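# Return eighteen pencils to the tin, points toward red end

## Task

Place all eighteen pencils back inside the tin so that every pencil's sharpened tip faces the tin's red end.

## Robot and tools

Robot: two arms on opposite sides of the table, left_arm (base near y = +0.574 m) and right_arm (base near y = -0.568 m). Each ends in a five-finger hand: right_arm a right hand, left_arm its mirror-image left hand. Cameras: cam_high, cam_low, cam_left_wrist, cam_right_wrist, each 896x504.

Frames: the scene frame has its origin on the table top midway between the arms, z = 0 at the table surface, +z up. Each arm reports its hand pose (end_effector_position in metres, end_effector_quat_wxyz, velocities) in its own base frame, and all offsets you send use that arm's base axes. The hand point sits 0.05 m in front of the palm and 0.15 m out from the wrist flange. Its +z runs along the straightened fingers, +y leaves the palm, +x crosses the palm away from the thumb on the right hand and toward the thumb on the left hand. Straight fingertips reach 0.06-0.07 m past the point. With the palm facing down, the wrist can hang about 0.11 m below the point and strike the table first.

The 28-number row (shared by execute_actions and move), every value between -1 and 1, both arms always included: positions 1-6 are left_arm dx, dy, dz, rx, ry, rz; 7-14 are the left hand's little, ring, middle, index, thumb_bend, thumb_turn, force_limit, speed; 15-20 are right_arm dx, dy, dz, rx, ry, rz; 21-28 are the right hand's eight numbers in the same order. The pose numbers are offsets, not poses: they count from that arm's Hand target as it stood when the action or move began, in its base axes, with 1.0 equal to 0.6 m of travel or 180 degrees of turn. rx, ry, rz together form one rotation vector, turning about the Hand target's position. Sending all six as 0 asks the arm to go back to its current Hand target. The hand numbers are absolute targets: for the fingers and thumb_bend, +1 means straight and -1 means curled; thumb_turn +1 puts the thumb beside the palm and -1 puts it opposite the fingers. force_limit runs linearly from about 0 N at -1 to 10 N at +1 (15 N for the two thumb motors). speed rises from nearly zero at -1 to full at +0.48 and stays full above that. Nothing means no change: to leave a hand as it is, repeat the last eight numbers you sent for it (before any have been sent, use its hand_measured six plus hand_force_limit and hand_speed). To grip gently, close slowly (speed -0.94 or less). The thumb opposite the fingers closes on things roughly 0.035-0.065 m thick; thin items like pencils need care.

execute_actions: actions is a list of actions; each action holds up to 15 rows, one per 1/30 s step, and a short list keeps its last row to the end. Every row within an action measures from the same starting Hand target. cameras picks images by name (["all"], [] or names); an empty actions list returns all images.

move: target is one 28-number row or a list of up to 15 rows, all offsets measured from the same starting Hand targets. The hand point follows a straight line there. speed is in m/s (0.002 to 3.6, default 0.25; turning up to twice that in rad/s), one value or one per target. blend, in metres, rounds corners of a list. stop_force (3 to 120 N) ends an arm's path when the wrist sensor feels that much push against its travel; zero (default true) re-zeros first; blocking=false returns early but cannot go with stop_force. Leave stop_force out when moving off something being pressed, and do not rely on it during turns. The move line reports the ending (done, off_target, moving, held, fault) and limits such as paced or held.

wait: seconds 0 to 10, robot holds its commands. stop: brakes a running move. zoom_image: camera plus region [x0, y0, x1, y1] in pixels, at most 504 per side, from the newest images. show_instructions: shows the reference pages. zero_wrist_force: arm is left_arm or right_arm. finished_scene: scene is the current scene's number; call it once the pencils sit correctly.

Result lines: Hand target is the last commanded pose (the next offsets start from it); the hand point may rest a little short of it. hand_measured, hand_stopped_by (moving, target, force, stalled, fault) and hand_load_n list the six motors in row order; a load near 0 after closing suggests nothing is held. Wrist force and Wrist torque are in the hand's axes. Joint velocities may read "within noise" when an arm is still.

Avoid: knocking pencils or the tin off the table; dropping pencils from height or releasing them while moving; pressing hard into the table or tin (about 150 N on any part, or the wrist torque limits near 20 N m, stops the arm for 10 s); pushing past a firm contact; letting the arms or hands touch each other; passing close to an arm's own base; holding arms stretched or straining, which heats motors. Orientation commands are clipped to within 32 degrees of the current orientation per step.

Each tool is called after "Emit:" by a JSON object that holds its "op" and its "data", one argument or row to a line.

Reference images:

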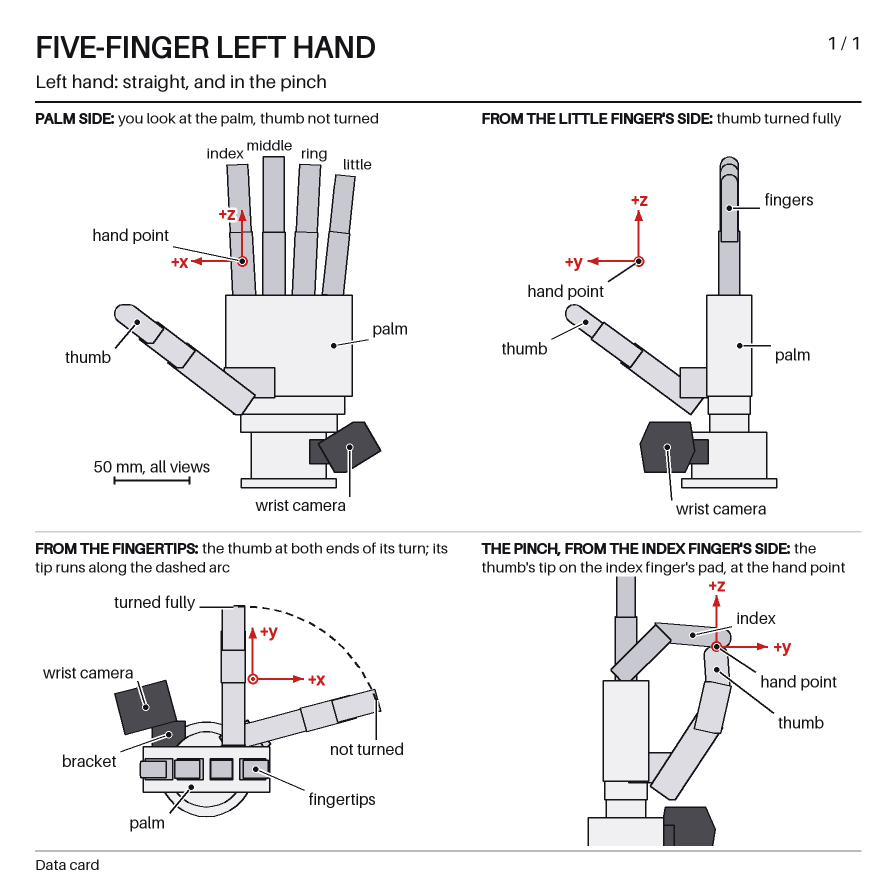

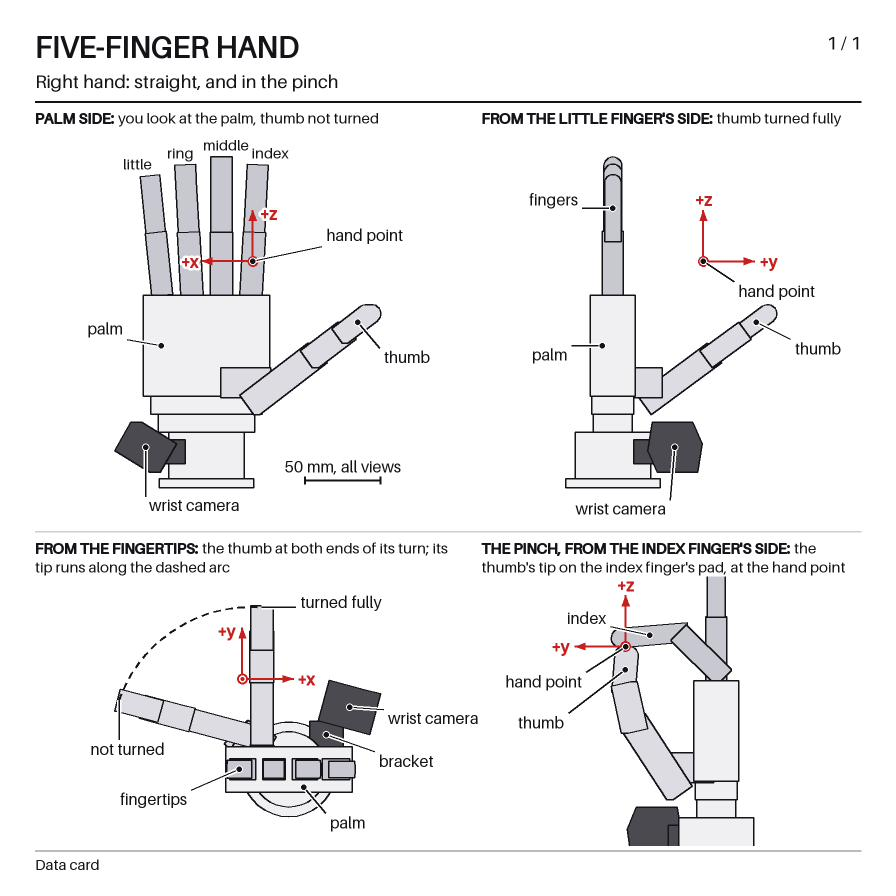

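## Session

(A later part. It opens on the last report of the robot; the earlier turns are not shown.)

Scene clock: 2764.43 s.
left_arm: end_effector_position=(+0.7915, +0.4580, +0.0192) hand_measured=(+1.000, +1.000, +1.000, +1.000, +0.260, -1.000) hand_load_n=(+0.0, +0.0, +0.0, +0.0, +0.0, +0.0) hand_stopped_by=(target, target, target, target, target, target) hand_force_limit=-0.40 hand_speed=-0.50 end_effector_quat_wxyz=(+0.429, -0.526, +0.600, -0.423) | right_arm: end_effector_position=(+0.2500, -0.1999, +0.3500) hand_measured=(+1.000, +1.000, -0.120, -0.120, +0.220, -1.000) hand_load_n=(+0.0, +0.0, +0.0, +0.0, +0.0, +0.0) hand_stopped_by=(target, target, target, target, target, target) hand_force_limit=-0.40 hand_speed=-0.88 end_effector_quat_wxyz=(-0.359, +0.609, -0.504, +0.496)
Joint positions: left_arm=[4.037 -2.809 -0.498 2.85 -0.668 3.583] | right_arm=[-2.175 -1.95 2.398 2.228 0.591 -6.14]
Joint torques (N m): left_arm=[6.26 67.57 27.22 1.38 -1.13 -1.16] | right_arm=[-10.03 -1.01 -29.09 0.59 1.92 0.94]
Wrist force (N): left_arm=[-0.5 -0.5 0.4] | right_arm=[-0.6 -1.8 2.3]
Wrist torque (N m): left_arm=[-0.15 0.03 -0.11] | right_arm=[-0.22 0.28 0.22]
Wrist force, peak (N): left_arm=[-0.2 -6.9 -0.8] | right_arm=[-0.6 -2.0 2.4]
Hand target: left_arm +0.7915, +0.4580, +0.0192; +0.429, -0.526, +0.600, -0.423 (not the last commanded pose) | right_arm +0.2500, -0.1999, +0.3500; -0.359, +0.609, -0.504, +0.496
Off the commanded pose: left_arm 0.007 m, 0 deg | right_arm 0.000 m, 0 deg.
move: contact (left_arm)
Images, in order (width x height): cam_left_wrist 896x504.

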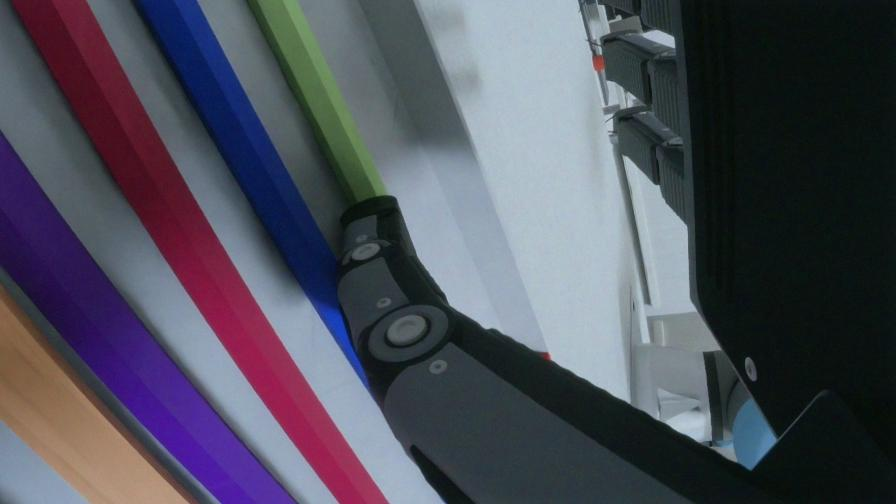

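Emit:
{"op": "move", "data": {
  "target": [0,0,0.0015,0,0,0,1,1,1,1,0.26,-1,-0.4,-0.5,0,0,0,0,0,0,1,1,-0.12,-0.12,0.22,-1,-0.4,-0.88],
  "speed": 0.02
}}

Emit:
{"op": "move", "data": {
  "target": [-0.1,0,0,0,0,0,1,1,1,1,0.26,-1,-0.4,-0.5,0,0,0,0,0,0,1,1,-0.12,-0.12,0.22,-1,-0.4,-0.88],
  "speed": 0.03,
  "stop_force": 4,
  "cameras": ["cam_left_wrist","cam_high"]
}}

Emit:
{"op": "zoom_image", "data": {
  "camera": "cam_high",
  "region": [290, 285, 420, 415]
}}

Scene clock: 2771.37 s.
left_arm: end_effector_position=(+0.7915, +0.4580, +0.0201) hand_measured=(+1.000, +1.000, +1.000, +1.000, +0.260, -1.000) hand_load_n=(+0.0, +0.0, +0.0, +0.0, +0.0, +0.0) hand_stopped_by=(target, target, target, target, target, target) hand_force_limit=-0.40 hand_speed=-0.50 end_effector_quat_wxyz=(+0.429, -0.526, +0.600, -0.423) | right_arm: end_effector_position=(+0.2500, -0.1999, +0.3500) hand_measured=(+1.000, +1.000, -0.120, -0.120, +0.220, -1.000) hand_load_n=(+0.0, +0.0, +0.0, +0.0, +0.0, +0.0) hand_stopped_by=(target, target, target, target, target, target) hand_force_limit=-0.40 hand_speed=-0.88 end_effector_quat_wxyz=(-0.359, +0.609, -0.504, +0.496)
Joint positions: left_arm=[4.037 -2.808 -0.497 2.848 -0.668 3.583] | right_arm=[-2.175 -1.95 2.398 2.228 0.591 -6.14]
Joint torques (N m): left_arm=[6.36 65.74 26 -1.17 -0.76 1.75] | right_arm=[-9.54 -0.43 -29.15 0.75 1.87 0.87]
Wrist force (N): left_arm=[-0.4 -0.5 0.4] | right_arm=[-0.7 -1.9 2.3]
Wrist torque (N m): left_arm=[-0.16 0.02 -0.10] | right_arm=[-0.23 0.29 0.22]
Wrist force, peak (N): left_arm=[-0.5 -0.8 0.6] | right_arm=[-1.0 -2.1 2.4]
Hand target: left_arm +0.7915, +0.4580, +0.0201; +0.429, -0.526, +0.600, -0.423 | right_arm +0.2500, -0.1999, +0.3500; -0.359, +0.609, -0.504, +0.496
Off the commanded pose: left_arm 0.000 m, 0 deg | right_arm 0.000 m, 0 deg.
move: done

Scene clock: 2774.47 s.
left_arm: end_effector_position=(+0.7315, +0.4580, +0.0201) hand_measured=(+1.000, +1.000, +1.000, +1.000, +0.260, -1.000) hand_load_n=(-0.5, +0.0, +0.0, +0.0, -1.5, -0.5) hand_stopped_by=(target, target, target, target, target, target) hand_force_limit=-0.40 hand_speed=-0.50 end_effector_quat_wxyz=(+0.429, -0.526, +0.600, -0.423) | right_arm: end_effector_position=(+0.2500, -0.1999, +0.3500) hand_measured=(+1.000, +1.000, -0.120, -0.120, +0.220, -1.000) hand_load_n=(+0.0, +0.0, +0.0, +0.0, +0.0, +0.5) hand_stopped_by=(target, target, target, target, target, target) hand_force_limit=-0.40 hand_speed=-0.88 end_effector_quat_wxyz=(-0.359, +0.609, -0.504, +0.496)
Joint positions: left_arm=[4.103 -2.655 -0.812 2.969 -0.609 3.635] | right_arm=[-2.175 -1.95 2.398 2.228 0.591 -6.14]
Joint torques (N m): left_arm=[-8.92 44.47 21.84 -1.56 -1.2 -2.34] | right_arm=[-9.27 -0.44 -28.57 0.62 1.81 0.81]
Wrist force (N): left_arm=[-0.2 -2.8 0.0] | right_arm=[-0.6 -2.0 2.3]
Wrist torque (N m): left_arm=[-0.27 -0.05 -0.14] | right_arm=[-0.24 0.27 0.22]
Wrist force, peak (N): left_arm=[0.1 -3.0 1.3] | right_arm=[-0.8 -2.1 2.3]
Hand target: left_arm +0.7315, +0.4580, +0.0201; +0.429, -0.526, +0.600, -0.423 | right_arm +0.2500, -0.1999, +0.3500; -0.359, +0.609, -0.504, +0.496
Off the commanded pose: left_arm 0.000 m, 0 deg | right_arm 0.000 m, 0 deg.
move: done
Images, in order (width x height): cam_high 896x504, cam_left_wrist 896x504.

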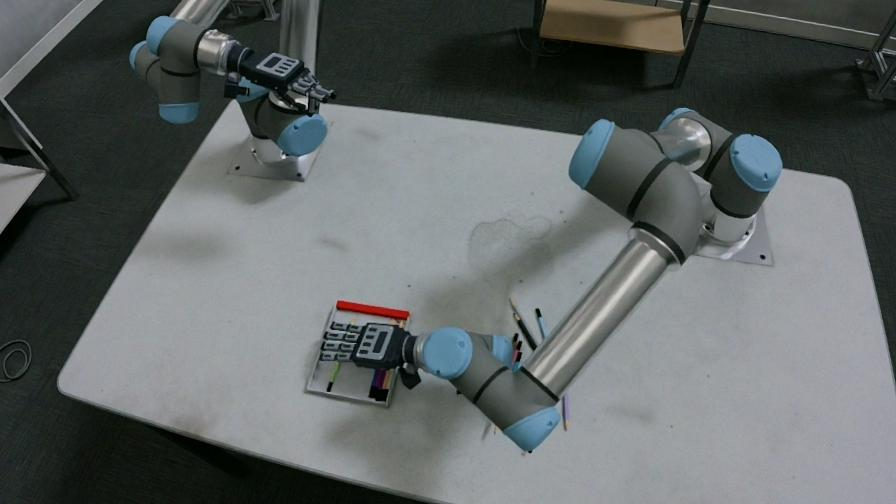

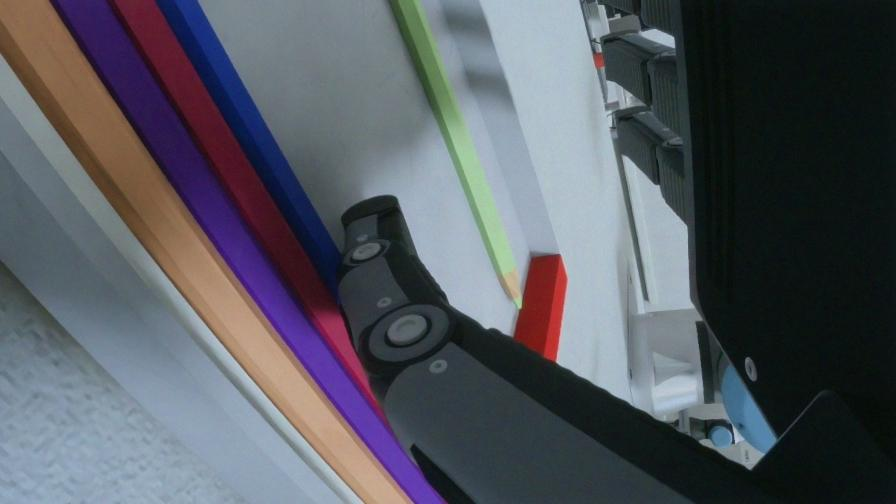

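Scaled by 3.877 from the camera's 896x504 image, which has a finer 1280x720 frame.

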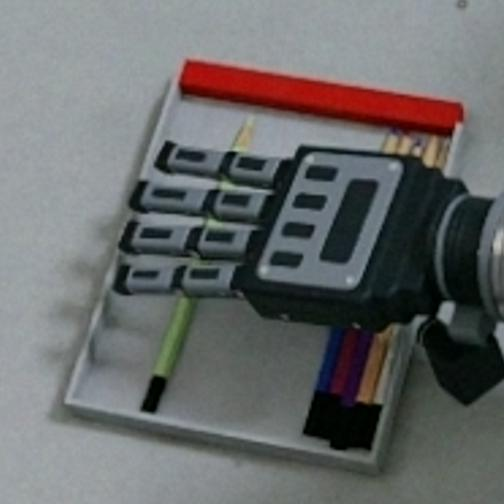

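Emit:
{"op": "move", "data": {
  "target": [0.15,0,0,0,0,0,1,1,1,1,0.26,-1,-0.4,-0.5,0,0,0,0,0,0,1,1,-0.12,-0.12,0.22,-1,-0.4,-0.88],
  "speed": 0.04,
  "stop_force": 4,
  "cameras": ["cam_left_wrist"]
}}

Emit:
{"op": "move", "data": {
  "target": [0,0,0.12,0,0,0,1,1,1,1,0.26,-1,-0.4,-0.5,0,0,0,0,0,0,1,1,-0.12,-0.12,0.22,-1,-0.4,-0.88],
  "speed": 0.1
}}

Emit:
{"op": "move", "data": {
  "target": [-0.85,-0.15,0.2,0,0,0,1,1,-0.12,-0.12,0.22,-1,-0.4,-0.5,0,0,0,0,0,0,1,1,-0.12,-0.12,0.22,-1,-0.4,-0.88],
  "speed": 0.3,
  "cameras": ["cam_high","cam_low"]
}}

Emit:
{"op": "zoom_image", "data": {
  "camera": "cam_high",
  "region": [290, 285, 420, 415]
}}

Emit:
{"op": "zoom_image", "data": {
  "camera": "cam_high",
  "region": [440, 285, 600, 460]
}}

Scene clock: 2787.60 s.
left_arm: end_effector_position=(+0.8215, +0.4580, +0.0201) hand_measured=(+1.000, +1.000, +1.000, +1.000, +0.260, -1.000) hand_load_n=(+0.0, +0.0, +0.0, +0.0, +0.0, +0.0) hand_stopped_by=(target, target, target, target, target, target) hand_force_limit=-0.40 hand_speed=-0.50 end_effector_quat_wxyz=(+0.429, -0.526, +0.600, -0.423) | right_arm: end_effector_position=(+0.2500, -0.1999, +0.3500) hand_measured=(+1.000, +1.000, -0.120, -0.120, +0.220, -1.000) hand_load_n=(+0.0, +0.0, +0.0, +0.0, +0.0, +0.0) hand_stopped_by=(target, target, target, target, target, target) hand_force_limit=-0.40 hand_speed=-0.88 end_effector_quat_wxyz=(-0.359, +0.609, -0.504, +0.496)
Joint positions: left_arm=[4.006 -2.961 -0.182 2.702 -0.696 3.562] | right_arm=[-2.175 -1.95 2.398 2.228 0.591 -6.14]
Joint torques (N m): left_arm=[10.23 51.5 27.5 -2.29 1.95 1.56] | right_arm=[-9.42 -0.24 -28.54 0.54 1.75 0.96]
Wrist force (N): left_arm=[-0.4 -0.5 0.4] | right_arm=[-0.9 -1.9 2.3]
Wrist torque (N m): left_arm=[-0.15 0.00 -0.10] | right_arm=[-0.22 0.32 0.20]
Wrist force, peak (N): left_arm=[-0.4 -3.0 0.0] | right_arm=[-0.8 -2.0 2.5]
Hand target: left_arm +0.8215, +0.4580, +0.0201; +0.429, -0.526, +0.600, -0.423 | right_arm +0.2500, -0.1999, +0.3500; -0.359, +0.609, -0.504, +0.496
Off the commanded pose: left_arm 0.000 m, 0 deg | right_arm 0.000 m, 0 deg.
move: done
Images, in order (width x height): cam_left_wrist 896x504.

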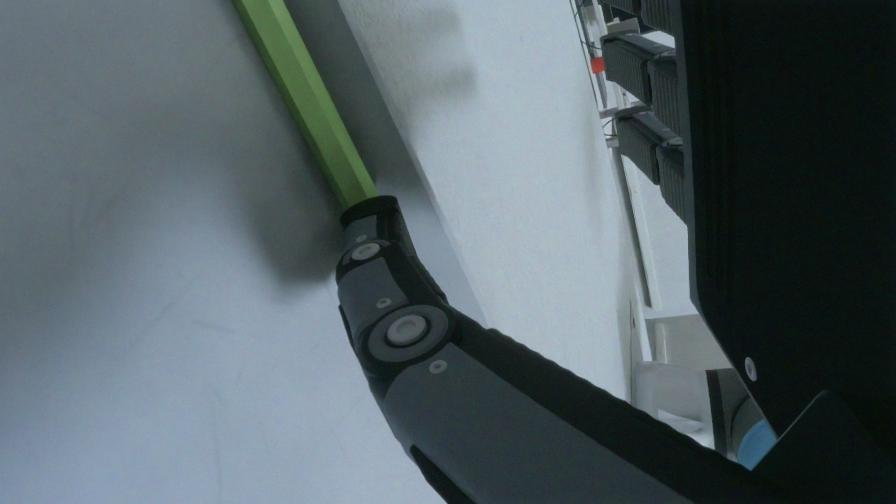

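Scene clock: 2788.63 s.
left_arm: end_effector_position=(+0.8209, +0.4575, +0.0918) hand_measured=(+1.000, +1.000, +1.000, +1.000, +0.260, -1.000) hand_load_n=(-0.5, +0.0, +0.0, +0.0, +0.0, +0.0) hand_stopped_by=(target, target, target, target, target, target) hand_force_limit=-0.40 hand_speed=-0.50 end_effector_quat_wxyz=(+0.436, -0.525, +0.596, -0.423) | right_arm: end_effector_position=(+0.2500, -0.1999, +0.3500) hand_measured=(+1.000, +1.000, -0.120, -0.120, +0.220, -1.000) hand_load_n=(+0.0, -0.5, +0.0, +0.0, +0.5, +0.0) hand_stopped_by=(target, target, target, target, target, target) hand_force_limit=-0.40 hand_speed=-0.88 end_effector_quat_wxyz=(-0.359, +0.609, -0.504, +0.496)
Joint positions: left_arm=[4.006 -2.945 -0.035 2.563 -0.703 3.545] | right_arm=[-2.175 -1.95 2.398 2.228 0.591 -6.14]
Joint torques (N m): left_arm=[-8.99 51.73 26.28 1.35 1.71 1.99] | right_arm=[-10 -0.61 -28.55 0.75 1.76 0.9]
Wrist force (N): left_arm=[0.1 -0.3 0.3] | right_arm=[-0.8 -2.0 2.4]
Wrist torque (N m): left_arm=[-0.13 -0.07 -0.07] | right_arm=[-0.26 0.30 0.20]
Wrist force, peak (N): left_arm=[-0.1 -1.6 0.1] | right_arm=[-0.8 -2.0 2.4]
Hand target: left_arm +0.8215, +0.4580, +0.0921; +0.429, -0.526, +0.600, -0.423 | right_arm +0.2500, -0.1999, +0.3500; -0.359, +0.609, -0.504, +0.496
Off the commanded pose: left_arm 0.001 m, 1 deg | right_arm 0.000 m, 0 deg.
elbow stopped short (left arm): the move would have taken joint 3 (elbow) straighter than the controller allows.
move: done

Scene clock: 2791.07 s.
left_arm: end_effector_position=(+0.3115, +0.3679, +0.2121) hand_measured=(+1.000, +1.000, -0.120, -0.120, +0.220, -1.000) hand_load_n=(+0.0, +0.0, +0.0, +0.0, +0.0, +0.5) hand_stopped_by=(target, target, target, target, target, target) hand_force_limit=-0.40 hand_speed=-0.50 end_effector_quat_wxyz=(+0.429, -0.525, +0.600, -0.423) end_effector_velocity=(+0.000, +0.000, +0.000) end_effector_angular_velocity=(+0.005, +0.000, -0.003) | right_arm: end_effector_position=(+0.2500, -0.1999, +0.3500) hand_measured=(+1.000, +1.000, -0.120, -0.120, +0.220, -1.000) hand_load_n=(+0.0, +0.0, +0.0, +0.0, +0.0, +0.0) hand_stopped_by=(target, target, target, target, target, target) hand_force_limit=-0.40 hand_speed=-0.88 end_effector_quat_wxyz=(-0.359, +0.609, -0.504, +0.496)
Joint positions: left_arm=[4.821 -2.018 -1.833 1.75 -0.323 5.34] | right_arm=[-2.175 -1.95 2.398 2.228 0.591 -6.14]
Joint velocities: left_arm=[-0.001 0 0.002 -0.002 -0.001 0.006] | right_arm=[within noise]
Joint torques (N m): left_arm=[10.93 25.69 18.98 -5.24 1.44 1.97] | right_arm=[-8.99 0.11 -28.26 0.73 1.92 0.92]
Wrist force (N): left_arm=[-0.4 -0.7 0.4] | right_arm=[-0.8 -1.9 2.3]
Wrist torque (N m): left_arm=[-0.19 0.00 -0.18] | right_arm=[-0.24 0.30 0.21]
Wrist force, peak (N): left_arm=[-0.1 -0.1 2.3] | right_arm=[-0.9 -1.9 2.5]
Hand target: left_arm +0.3115, +0.3680, +0.2121; +0.429, -0.526, +0.600, -0.423 | right_arm +0.2500, -0.1999, +0.3500; -0.359, +0.609, -0.504, +0.496
Off the commanded pose: left_arm 0.000 m, 0 deg | right_arm 0.000 m, 0 deg.
move: done
Images, in order (width x height): cam_high 896x504, cam_low 896x504.

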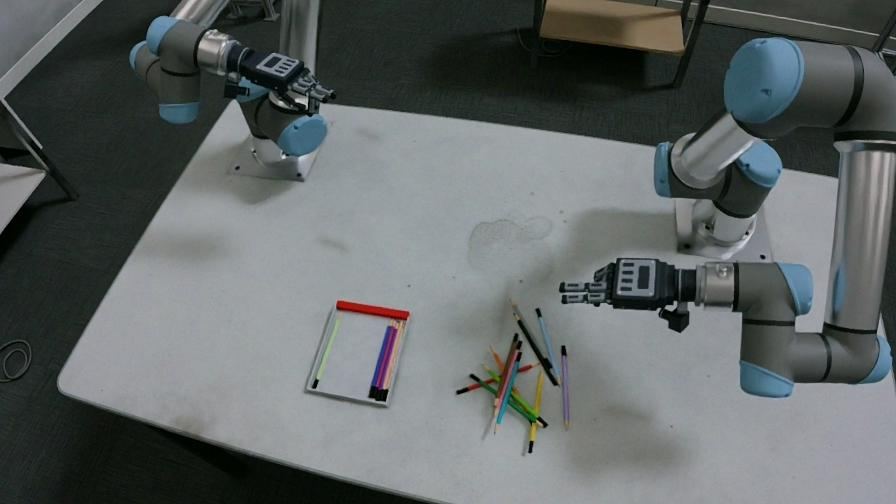

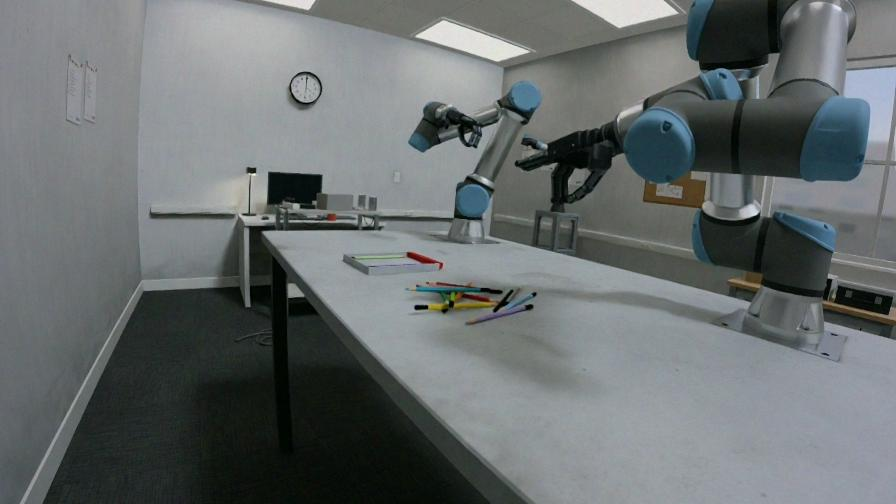

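Scaled by 3.877 from the camera's 896x504 image, which has a finer 1280x720 frame.

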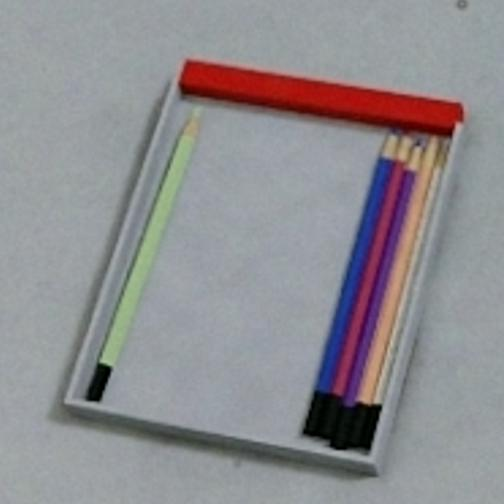

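Scaled by 2.880 from the camera's 896x504 image, which has a finer 1280x720 frame.

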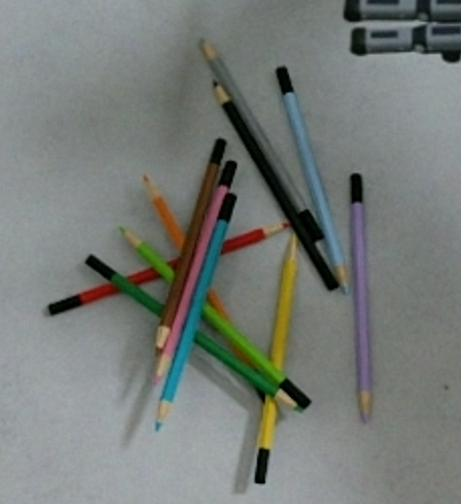

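Emit:
{"op": "zoom_image", "data": {
  "camera": "cam_high",
  "region": [450, 325, 560, 460]
}}

Emit:
{"op": "zoom_image", "data": {
  "camera": "cam_low",
  "region": [390, 270, 550, 340]
}}

Scaled by 3.733 from the camera's 896x504 image, which has a finer 1280x720 frame.

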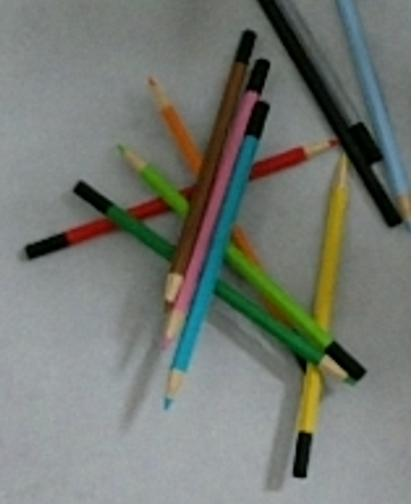

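Scaled by 3.150 from the camera's 896x504 image, which has a finer 1280x720 frame.

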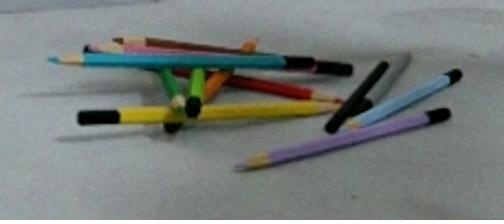

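Emit:
{"op": "move", "data": {
  "target": [0.1735,-0.028,-0.2035,0.0579,-0.0012,0.0948,1,1,-0.12,-0.12,0.22,-1,-0.4,-0.5,0,0,0,0,0,0,1,1,-0.12,-0.12,0.22,-1,-0.4,-0.88],
  "speed": 0.2,
  "cameras": ["cam_left_wrist"]
}}

Emit:
{"op": "zoom_image", "data": {
  "camera": "cam_left_wrist",
  "region": [0, 0, 504, 504]
}}

Scene clock: 2875.47 s.
left_arm: end_effector_position=(+0.4155, +0.3513, +0.0901) hand_measured=(+1.000, +1.000, -0.120, -0.120, +0.220, -1.000) hand_load_n=(+0.0, +0.0, +0.0, +0.0, +0.5, +0.0) hand_stopped_by=(target, target, target, target, target, target) hand_force_limit=-0.40 hand_speed=-0.50 end_effector_quat_wxyz=(+0.534, -0.567, +0.551, -0.300) | right_arm: end_effector_position=(+0.2500, -0.1999, +0.3500) hand_measured=(+1.000, +1.000, -0.120, -0.120, +0.220, -1.000) hand_load_n=(+0.0, +0.0, +0.0, +0.0, +0.0, +0.0) hand_stopped_by=(target, target, target, target, target, target) hand_force_limit=-0.40 hand_speed=-0.88 end_effector_quat_wxyz=(-0.359, +0.609, -0.504, +0.496)
Joint positions: left_arm=[4.518 -1.806 -2.103 3.401 -0.54 3.846] | right_arm=[-2.175 -1.95 2.398 2.228 0.591 -6.14]
Joint torques (N m): left_arm=[-8.87 13.77 6.89 1.38 -1.09 -2.25] | right_arm=[-9.93 0.06 -27.85 0.48 1.8 0.9]
Wrist force (N): left_arm=[-0.7 -0.8 0.4] | right_arm=[-0.6 -1.9 2.3]
Wrist torque (N m): left_arm=[-0.23 0.05 -0.09] | right_arm=[-0.23 0.27 0.22]
Wrist force, peak (N): left_arm=[-0.8 -1.5 -0.8] | right_arm=[-0.9 -2.1 2.4]
Hand target: left_arm +0.4156, +0.3512, +0.0900; +0.534, -0.567, +0.551, -0.300 | right_arm +0.2500, -0.1999, +0.3500; -0.359, +0.609, -0.504, +0.496
Off the commanded pose: left_arm 0.000 m, 0 deg | right_arm 0.000 m, 0 deg.
move: done
Images, in order (width x height): cam_left_wrist 896x504.

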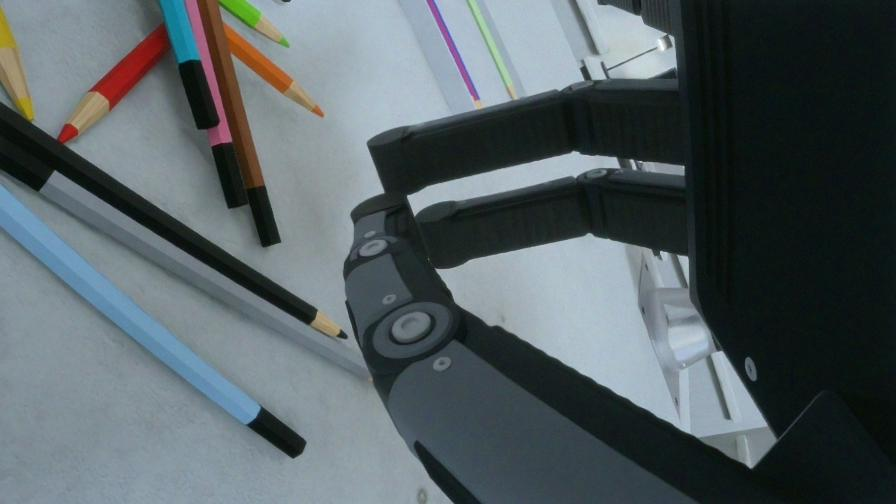

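Scaled by 1.000.

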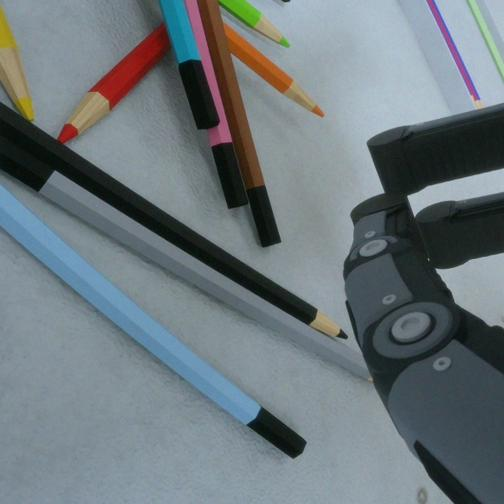

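Emit:
{"op": "move", "data": {
  "target": [-0.0375,0.0088,-0.06,0,0,0.05,1,1,-0.12,-0.12,0.22,-1,-0.4,-0.5,0,0,0,0,0,0,1,1,-0.12,-0.12,0.22,-1,-0.4,-0.88],
  "speed": 0.12,
  "cameras": ["cam_left_wrist"]
}}

Scene clock: 2896.07 s.
left_arm: end_effector_position=(+0.3930, +0.3565, +0.0540) hand_measured=(+1.000, +1.000, -0.120, -0.120, +0.220, -1.000) hand_load_n=(+0.0, +0.0, +0.0, +0.0, +0.0, +0.0) hand_stopped_by=(target, target, target, target, target, target) hand_force_limit=-0.40 hand_speed=-0.50 end_effector_quat_wxyz=(-0.556, +0.608, -0.505, +0.257) | right_arm: end_effector_position=(+0.2500, -0.1999, +0.3500) hand_measured=(+1.000, +1.000, -0.120, -0.120, +0.220, -1.000) hand_load_n=(-0.5, +0.0, +0.0, +0.0, +0.5, +0.0) hand_stopped_by=(target, target, target, target, target, target) hand_force_limit=-0.40 hand_speed=-0.88 end_effector_quat_wxyz=(-0.359, +0.609, -0.504, +0.496)
Joint positions: left_arm=[4.539 -1.794 -2.24 3.616 -0.662 3.738] | right_arm=[-2.175 -1.95 2.398 2.228 0.591 -6.14]
Joint torques (N m): left_arm=[-9.37 12.13 9.52 1.42 -0.19 1.31] | right_arm=[-10.06 0.3 -28.23 0.71 1.83 0.85]
Wrist force (N): left_arm=[-0.4 -0.8 0.4] | right_arm=[-0.7 -1.7 2.3]
Wrist torque (N m): left_arm=[-0.22 0.00 -0.10] | right_arm=[-0.21 0.30 0.21]
Wrist force, peak (N): left_arm=[-0.7 -1.2 0.7] | right_arm=[-0.9 -2.0 2.5]
Hand target: left_arm +0.3931, +0.3565, +0.0540; -0.556, +0.608, -0.505, +0.257 | right_arm +0.2500, -0.1999, +0.3500; -0.359, +0.609, -0.504, +0.496
Off the commanded pose: left_arm 0.000 m, 0 deg | right_arm 0.000 m, 0 deg.
move: done
Images, in order (width x height): cam_left_wrist 896x504.

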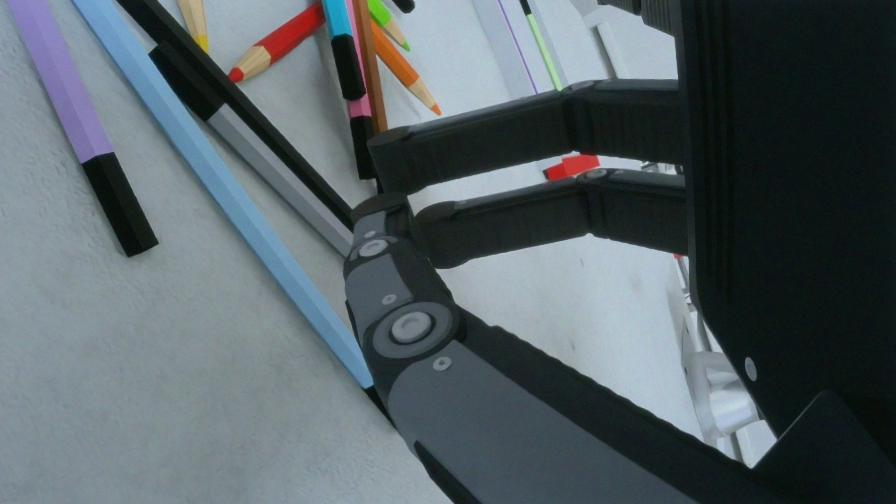

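Emit:
{"op": "move", "data": {
  "target": [0.008,0,-0.04,0,0,0.011,1,1,-0.12,-0.12,0.22,-1,-0.4,-0.5,0,0,0,0,0,0,1,1,-0.12,-0.12,0.22,-1,-0.4,-0.88],
  "speed": 0.08,
  "cameras": ["cam_left_wrist"]
}}

Scene clock: 2912.53 s.
left_arm: end_effector_position=(+0.3979, +0.3563, +0.0299) hand_measured=(+1.000, +1.000, -0.120, -0.120, +0.220, -1.000) hand_load_n=(+0.0, +0.0, +0.0, +0.0, +0.0, +0.0) hand_stopped_by=(target, target, target, target, target, target) hand_force_limit=-0.40 hand_speed=-0.50 end_effector_quat_wxyz=(-0.560, +0.617, -0.494, +0.247) | right_arm: end_effector_position=(+0.2500, -0.1999, +0.3500) hand_measured=(+1.000, +1.000, -0.120, -0.120, +0.220, -1.000) hand_load_n=(+0.0, +0.0, +0.0, +0.0, +0.0, +0.0) hand_stopped_by=(target, target, target, target, target, target) hand_force_limit=-0.40 hand_speed=-0.88 end_effector_quat_wxyz=(-0.359, +0.609, -0.504, +0.496)
Joint positions: left_arm=[4.508 -1.842 -2.269 3.723 -0.722 3.699] | right_arm=[-2.175 -1.95 2.398 2.228 0.591 -6.14]
Joint torques (N m): left_arm=[10.17 27.19 18.91 0.46 1.2 1.96] | right_arm=[-9.81 0.74 -27.98 0.75 1.85 0.93]
Wrist force (N): left_arm=[-0.5 -0.5 0.3] | right_arm=[-0.8 -1.9 2.2]
Wrist torque (N m): left_arm=[-0.17 0.01 -0.11] | right_arm=[-0.23 0.30 0.21]
Wrist force, peak (N): left_arm=[-0.8 -0.9 0.3] | right_arm=[-0.9 -1.9 2.5]
Hand target: left_arm +0.3979, +0.3565, +0.0300; -0.560, +0.617, -0.494, +0.247 | right_arm +0.2500, -0.1999, +0.3500; -0.359, +0.609, -0.504, +0.496
Off the commanded pose: left_arm 0.000 m, 0 deg | right_arm 0.000 m, 0 deg.
move: done
Images, in order (width x height): cam_left_wrist 896x504.

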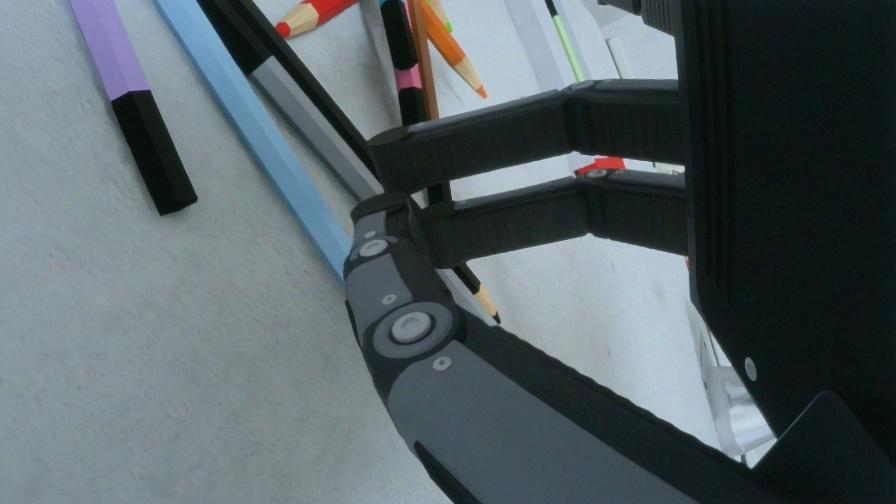

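Emit:
{"op": "move", "data": {
  "target": [0,0,-0.0325,0,0,0,1,1,-0.12,-0.12,0.22,-1,-0.4,-0.5,0,0,0,0,0,0,1,1,-0.12,-0.12,0.22,-1,-0.4,-0.88],
  "speed": 0.018,
  "stop_force": 3,
  "cameras": ["cam_left_wrist"]
}}

Scene clock: 2934.33 s.
left_arm: end_effector_position=(+0.3979, +0.3565, +0.0125) hand_measured=(+1.000, +1.000, -0.120, -0.120, +0.220, -1.000) hand_load_n=(-0.5, +0.0, +0.0, +0.0, +0.0, +0.0) hand_stopped_by=(target, target, target, target, target, target) hand_force_limit=-0.40 hand_speed=-0.50 end_effector_quat_wxyz=(-0.560, +0.617, -0.494, +0.247) | right_arm: end_effector_position=(+0.2500, -0.1999, +0.3500) hand_measured=(+1.000, +1.000, -0.120, -0.120, +0.220, -1.000) hand_load_n=(+0.0, +0.0, +0.0, -0.5, +0.0, +0.0) hand_stopped_by=(target, target, target, target, target, target) hand_force_limit=-0.40 hand_speed=-0.88 end_effector_quat_wxyz=(-0.359, +0.609, -0.504, +0.496)
Joint positions: left_arm=[4.508 -1.887 -2.279 3.779 -0.722 3.699] | right_arm=[-2.175 -1.95 2.398 2.228 0.591 -6.14]
Joint torques (N m): left_arm=[8.46 17.65 17.65 1.44 -0.45 1.37] | right_arm=[-9.63 0.68 -28.2 0.7 1.87 0.84]
Wrist force (N): left_arm=[-0.3 -0.7 0.3] | right_arm=[-0.8 -1.8 2.2]
Wrist torque (N m): left_arm=[-0.18 -0.01 -0.09] | right_arm=[-0.21 0.30 0.21]
Wrist force, peak (N): left_arm=[-1.7 -8.6 -3.0] | right_arm=[-0.9 -1.9 2.4]
Hand target: left_arm +0.3979, +0.3565, +0.0124; -0.560, +0.617, -0.494, +0.247 (not the last commanded pose) | right_arm +0.2500, -0.1999, +0.3500; -0.359, +0.609, -0.504, +0.496
Off the commanded pose: left_arm 0.002 m, 0 deg | right_arm 0.000 m, 0 deg.
move: contact (left_arm)
Images, in order (width x height): cam_left_wrist 896x504.

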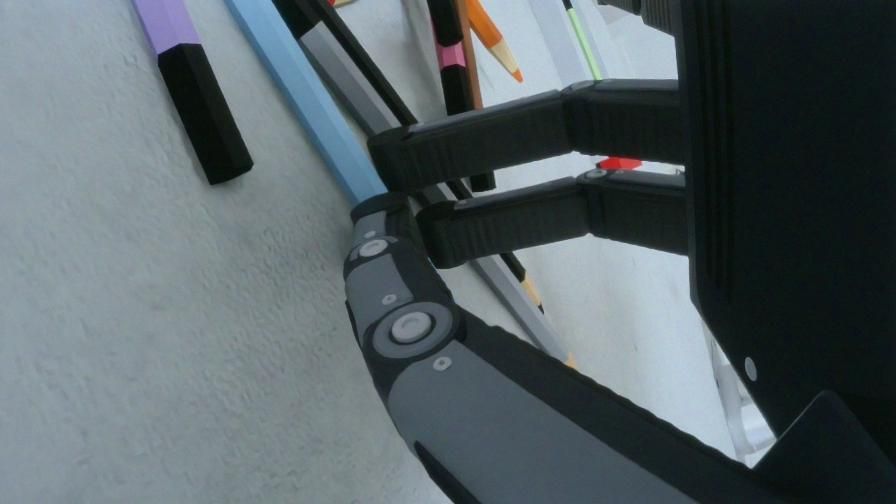

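Emit:
{"op": "move", "data": {
  "target": [0,0,0,0,0,0,1,1,-0.6,-0.6,0.22,-1,-0.75,-0.92,0,0,0,0,0,0,1,1,-0.12,-0.12,0.22,-1,-0.4,-0.88],
  "speed": 0.02
}}

Emit:
{"op": "move", "data": {
  "target": [0,0,0,0,0,0,1,1,-0.65,-0.65,0.22,-1,-0.4,-0.92,0,0,0,0,0,0,1,1,-0.12,-0.12,0.22,-1,-0.4,-0.88],
  "speed": 0.02,
  "cameras": ["cam_left_wrist"]
}}

Scene clock: 2942.00 s.
left_arm: end_effector_position=(+0.3979, +0.3565, +0.0124) hand_measured=(+1.000, +1.000, -0.172, -0.194, +0.220, -1.000) hand_load_n=(+0.5, -0.5, +1.0, +1.0, +1.5, +0.0) hand_stopped_by=(target, target, force, force, target, target) hand_force_limit=-0.75 hand_speed=-0.92 end_effector_quat_wxyz=(-0.560, +0.617, -0.494, +0.247) | right_arm: end_effector_position=(+0.2500, -0.1999, +0.3500) hand_measured=(+1.000, +1.000, -0.120, -0.120, +0.220, -1.000) hand_load_n=(+0.0, +0.0, +0.0, +0.0, +0.0, +0.0) hand_stopped_by=(target, target, target, target, target, target) hand_force_limit=-0.40 hand_speed=-0.88 end_effector_quat_wxyz=(-0.359, +0.609, -0.504, +0.496)
Joint positions: left_arm=[4.508 -1.887 -2.279 3.779 -0.722 3.699] | right_arm=[-2.175 -1.95 2.398 2.228 0.591 -6.14]
Joint torques (N m): left_arm=[2.17 14.67 17.86 1.3 -0.44 1.51] | right_arm=[-9.6 0.43 -28.26 0.86 1.91 0.92]
Wrist force (N): left_arm=[-0.6 -1.2 0.2] | right_arm=[-0.7 -1.8 2.3]
Wrist torque (N m): left_arm=[-0.18 0.00 -0.09] | right_arm=[-0.22 0.29 0.22]
Wrist force, peak (N): left_arm=[-0.7 -1.3 0.1] | right_arm=[-0.9 -2.0 2.5]
Hand target: left_arm +0.3979, +0.3565, +0.0124; -0.560, +0.617, -0.494, +0.247 | right_arm +0.2500, -0.1999, +0.3500; -0.359, +0.609, -0.504, +0.496
Off the commanded pose: left_arm 0.000 m, 0 deg | right_arm 0.000 m, 0 deg.
move: done

Scene clock: 2942.50 s.
left_arm: end_effector_position=(+0.3979, +0.3565, +0.0124) hand_measured=(+1.000, +1.000, -0.178, -0.208, +0.220, -1.000) hand_load_n=(+0.0, -0.5, +4.0, +3.5, +3.0, -0.5) hand_stopped_by=(target, target, force, force, target, target) hand_force_limit=-0.40 hand_speed=-0.92 end_effector_quat_wxyz=(-0.560, +0.617, -0.494, +0.247) | right_arm: end_effector_position=(+0.2500, -0.1999, +0.3500) hand_measured=(+1.000, +1.000, -0.120, -0.120, +0.220, -1.000) hand_load_n=(+0.0, +0.0, +0.0, +0.0, +0.0, +0.0) hand_stopped_by=(target, target, target, target, target, target) hand_force_limit=-0.40 hand_speed=-0.88 end_effector_quat_wxyz=(-0.359, +0.609, -0.504, +0.496)
Joint positions: left_arm=[4.508 -1.887 -2.279 3.779 -0.722 3.699] | right_arm=[-2.175 -1.95 2.398 2.228 0.591 -6.14]
Joint torques (N m): left_arm=[1.31 14.56 17.7 1.28 -0.44 1.41] | right_arm=[-8.84 1.01 -27.92 0.65 1.87 0.92]
Wrist force (N): left_arm=[-0.7 -1.9 -0.3] | right_arm=[-0.7 -1.8 2.6]
Wrist torque (N m): left_arm=[-0.21 -0.01 -0.08] | right_arm=[-0.23 0.28 0.22]
Wrist force, peak (N): left_arm=[-0.7 -2.1 -0.2] | right_arm=[-0.7 -1.8 2.6]
Hand target: left_arm +0.3979, +0.3565, +0.0124; -0.560, +0.617, -0.494, +0.247 | right_arm +0.2500, -0.1999, +0.3500; -0.359, +0.609, -0.504, +0.496
Off the commanded pose: left_arm 0.000 m, 0 deg | right_arm 0.000 m, 0 deg.
move: done
Images, in order (width x height): cam_left_wrist 896x504.

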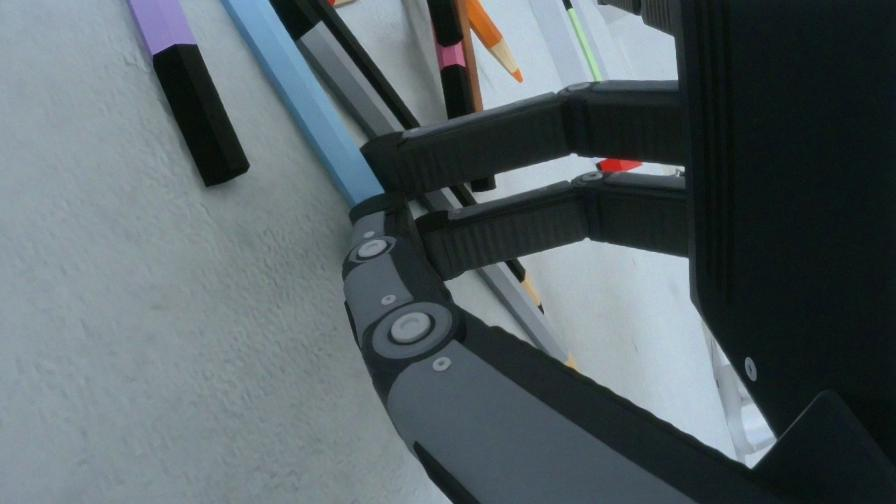

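Emit:
{"op": "move", "data": {
  "target": [0,0,0.033,0,0,0,1,1,-0.65,-0.65,0.22,-1,-0.4,-0.92,0,0,0,0,0,0,1,1,-0.12,-0.12,0.22,-1,-0.4,-0.88],
  "speed": 0.015,
  "cameras": ["cam_left_wrist"]
}}

Scene clock: 2947.23 s.
left_arm: end_effector_position=(+0.3979, +0.3565, +0.0324) hand_measured=(+1.000, +1.000, -0.178, -0.208, +0.220, -1.000) hand_load_n=(+0.0, +0.0, +0.0, +0.0, +0.0, +0.0) hand_stopped_by=(target, target, force, force, target, target) hand_force_limit=-0.40 hand_speed=-0.92 end_effector_quat_wxyz=(-0.560, +0.617, -0.494, +0.247) end_effector_velocity=(+0.000, +0.001, -0.001) end_effector_angular_velocity=(+0.002, +0.000, +0.000) | right_arm: end_effector_position=(+0.2500, -0.1999, +0.3500) hand_measured=(+1.000, +1.000, -0.120, -0.120, +0.220, -1.000) hand_load_n=(+0.0, +0.0, +0.0, +0.0, +0.0, +0.0) hand_stopped_by=(target, target, target, target, target, target) hand_force_limit=-0.40 hand_speed=-0.88 end_effector_quat_wxyz=(-0.359, +0.609, -0.504, +0.496)
Joint positions: left_arm=[4.508 -1.836 -2.267 3.715 -0.722 3.699] | right_arm=[-2.175 -1.95 2.398 2.228 0.591 -6.14]
Joint velocities: left_arm=[0 -0.003 0 0.005 0 0] | right_arm=[within noise]
Joint torques (N m): left_arm=[-5.81 13.69 12.03 1.42 -0.49 -1.54] | right_arm=[-9.65 1.35 -27.98 0.66 1.84 0.86]
Wrist force (N): left_arm=[-0.4 -0.7 0.4] | right_arm=[-0.8 -1.8 2.3]
Wrist torque (N m): left_arm=[-0.19 0.01 -0.11] | right_arm=[-0.22 0.30 0.21]
Wrist force, peak (N): left_arm=[-0.8 -2.1 -0.2] | right_arm=[-0.9 -2.0 2.4]
Hand target: left_arm +0.3979, +0.3565, +0.0322; -0.560, +0.617, -0.494, +0.247 | right_arm +0.2500, -0.1999, +0.3500; -0.359, +0.609, -0.504, +0.496
Off the commanded pose: left_arm 0.000 m, 0 deg | right_arm 0.000 m, 0 deg.
move: done
Images, in order (width x height): cam_left_wrist 896x504.

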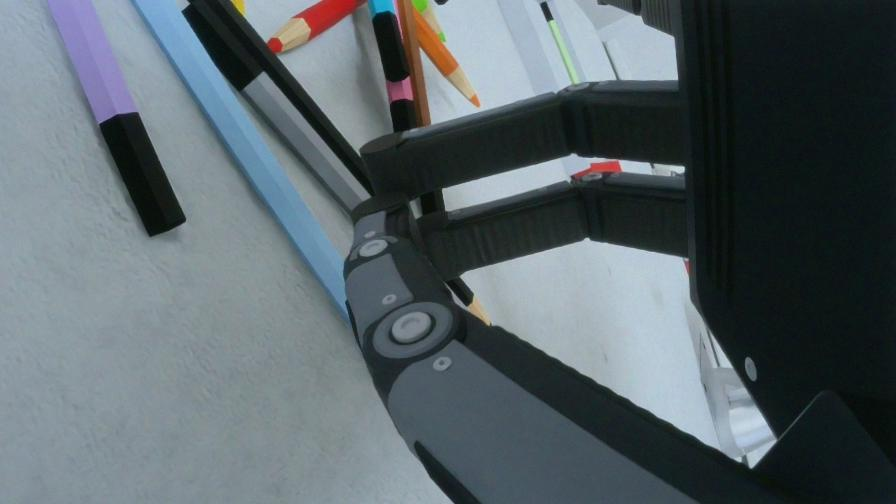

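Emit:
{"op": "move", "data": {
  "target": [-0.0207,0.018,0.0167,0,0,-0.033,1,1,-0.12,-0.12,0.22,-1,-0.4,-0.5,0,0,0,0,0,0,1,1,-0.12,-0.12,0.22,-1,-0.4,-0.88],
  "speed": 0.08,
  "cameras": ["cam_left_wrist"]
}}

Scene clock: 2973.47 s.
left_arm: end_effector_position=(+0.3854, +0.3673, +0.0422) hand_measured=(+1.000, +1.000, -0.120, -0.120, +0.220, -1.000) hand_load_n=(+0.0, +0.0, +0.0, +0.0, +0.0, +0.0) hand_stopped_by=(target, target, target, target, target, target) hand_force_limit=-0.40 hand_speed=-0.50 end_effector_quat_wxyz=(+0.547, -0.591, +0.525, -0.276) | right_arm: end_effector_position=(+0.2500, -0.1999, +0.3500) hand_measured=(+1.000, +1.000, -0.120, -0.120, +0.220, -1.000) hand_load_n=(+0.0, +0.0, +0.0, +0.0, +0.0, +0.0) hand_stopped_by=(target, target, target, target, target, target) hand_force_limit=-0.40 hand_speed=-0.88 end_effector_quat_wxyz=(-0.359, +0.609, -0.504, +0.496)
Joint positions: left_arm=[4.592 -1.871 -2.19 3.565 -0.552 3.833] | right_arm=[-2.175 -1.95 2.398 2.228 0.591 -6.14]
Joint torques (N m): left_arm=[-4.48 33.14 10.05 -0.82 1.65 -0.29] | right_arm=[-9.76 1.23 -27.93 0.81 1.76 0.9]
Wrist force (N): left_arm=[-0.4 -0.7 0.7] | right_arm=[-0.7 -1.8 2.4]
Wrist torque (N m): left_arm=[-0.20 0.02 -0.17] | right_arm=[-0.22 0.28 0.22]
Wrist force, peak (N): left_arm=[-0.6 -0.7 0.6] | right_arm=[-0.8 -1.8 2.5]
Hand target: left_arm +0.3854, +0.3673, +0.0423; +0.547, -0.591, +0.525, -0.276 | right_arm +0.2500, -0.1999, +0.3500; -0.359, +0.609, -0.504, +0.496
Off the commanded pose: left_arm 0.000 m, 0 deg | right_arm 0.000 m, 0 deg.
move: done
Images, in order (width x height): cam_left_wrist 896x504.

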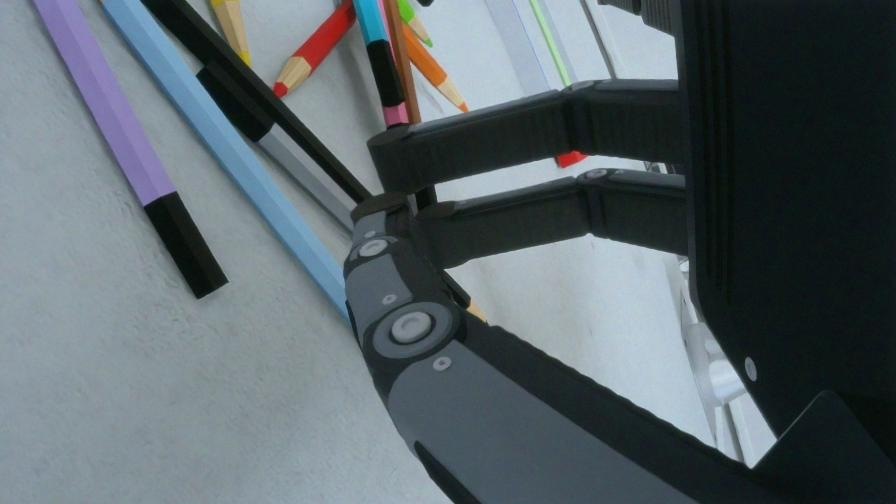

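Emit:
{"op": "move", "data": {
  "target": [0.0043,0,-0.03,0,0,0.006,1,1,-0.12,-0.12,0.22,-1,-0.4,-0.5,0,0,0,0,0,0,1,1,-0.12,-0.12,0.22,-1,-0.4,-0.88],
  "speed": 0.08
}}

Emit:
{"op": "move", "data": {
  "target": [0,0,-0.0285,0,0,0,1,1,-0.12,-0.12,0.22,-1,-0.4,-0.5,0,0,0,0,0,0,1,1,-0.12,-0.12,0.22,-1,-0.4,-0.88],
  "speed": 0.015,
  "stop_force": 4,
  "cameras": ["cam_left_wrist"]
}}

Scene clock: 2987.60 s.
left_arm: end_effector_position=(+0.3881, +0.3671, +0.0242) hand_measured=(+1.000, +1.000, -0.120, -0.120, +0.220, -1.000) hand_load_n=(+0.0, +0.0, +0.0, +0.0, +0.0, +0.0) hand_stopped_by=(target, target, target, target, target, target) hand_force_limit=-0.40 hand_speed=-0.50 end_effector_quat_wxyz=(-0.549, +0.596, -0.520, +0.271) | right_arm: end_effector_position=(+0.2500, -0.1999, +0.3500) hand_measured=(+1.000, +1.000, -0.120, -0.120, +0.220, -1.000) hand_load_n=(+0.0, +0.0, +0.0, +0.0, +0.0, +0.0) hand_stopped_by=(target, target, target, target, target, target) hand_force_limit=-0.40 hand_speed=-0.88 end_effector_quat_wxyz=(-0.359, +0.609, -0.504, +0.496)
Joint positions: left_arm=[4.578 -1.905 -2.211 3.643 -0.581 3.805] | right_arm=[-2.175 -1.95 2.398 2.228 0.591 -6.14]
Joint torques (N m): left_arm=[10.56 32.53 19.06 -1.63 2.2 1.97] | right_arm=[-9.94 1.23 -27.88 0.77 1.75 0.94]
Wrist force (N): left_arm=[-0.6 -0.6 0.3] | right_arm=[-0.9 -2.0 2.4]
Wrist torque (N m): left_arm=[-0.19 0.02 -0.10] | right_arm=[-0.25 0.31 0.20]
Wrist force, peak (N): left_arm=[-0.8 -1.0 0.4] | right_arm=[-1.0 -1.8 2.5]
Hand target: left_arm +0.3880, +0.3673, +0.0243; -0.549, +0.595, -0.520, +0.271 | right_arm +0.2500, -0.1999, +0.3500; -0.359, +0.609, -0.504, +0.496
Off the commanded pose: left_arm 0.000 m, 0 deg | right_arm 0.000 m, 0 deg.
move: done

Scene clock: 2989.47 s.
left_arm: end_effector_position=(+0.3880, +0.3673, +0.0123) hand_measured=(+1.000, +1.000, -0.120, -0.120, +0.220, -1.000) hand_load_n=(+0.0, +0.0, +0.0, +0.0, +0.0, +0.0) hand_stopped_by=(target, target, target, target, target, target) hand_force_limit=-0.40 hand_speed=-0.50 end_effector_quat_wxyz=(-0.549, +0.595, -0.520, +0.271) | right_arm: end_effector_position=(+0.2500, -0.1999, +0.3500) hand_measured=(+1.000, +1.000, -0.120, -0.120, +0.220, -1.000) hand_load_n=(+0.0, +0.0, +0.0, +0.0, +0.0, +0.0) hand_stopped_by=(target, target, target, target, target, target) hand_force_limit=-0.40 hand_speed=-0.88 end_effector_quat_wxyz=(-0.359, +0.609, -0.504, +0.496)
Joint positions: left_arm=[4.578 -1.934 -2.217 3.679 -0.581 3.805] | right_arm=[-2.175 -1.95 2.398 2.228 0.591 -6.14]
Joint torques (N m): left_arm=[8.87 32.02 17.9 1.29 -1.22 1.61] | right_arm=[-9.62 1.86 -28.09 0.61 1.76 0.93]
Wrist force (N): left_arm=[-0.3 -1.8 0.2] | right_arm=[-0.7 -1.9 2.3]
Wrist torque (N m): left_arm=[-0.20 0.02 -0.10] | right_arm=[-0.24 0.29 0.21]
Wrist force, peak (N): left_arm=[-1.0 -7.9 -3.1] | right_arm=[-0.9 -1.9 2.4]
Hand target: left_arm +0.3880, +0.3673, +0.0123; -0.549, +0.595, -0.520, +0.271 (not the last commanded pose) | right_arm +0.2500, -0.1999, +0.3500; -0.359, +0.609, -0.504, +0.496
Off the commanded pose: left_arm 0.005 m, 0 deg | right_arm 0.000 m, 0 deg.
move: contact (left_arm)
Images, in order (width x height): cam_left_wrist 896x504.

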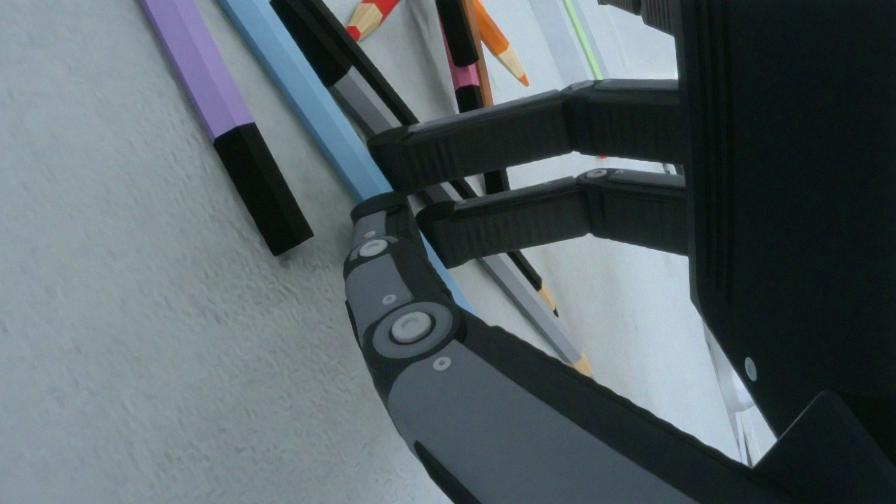

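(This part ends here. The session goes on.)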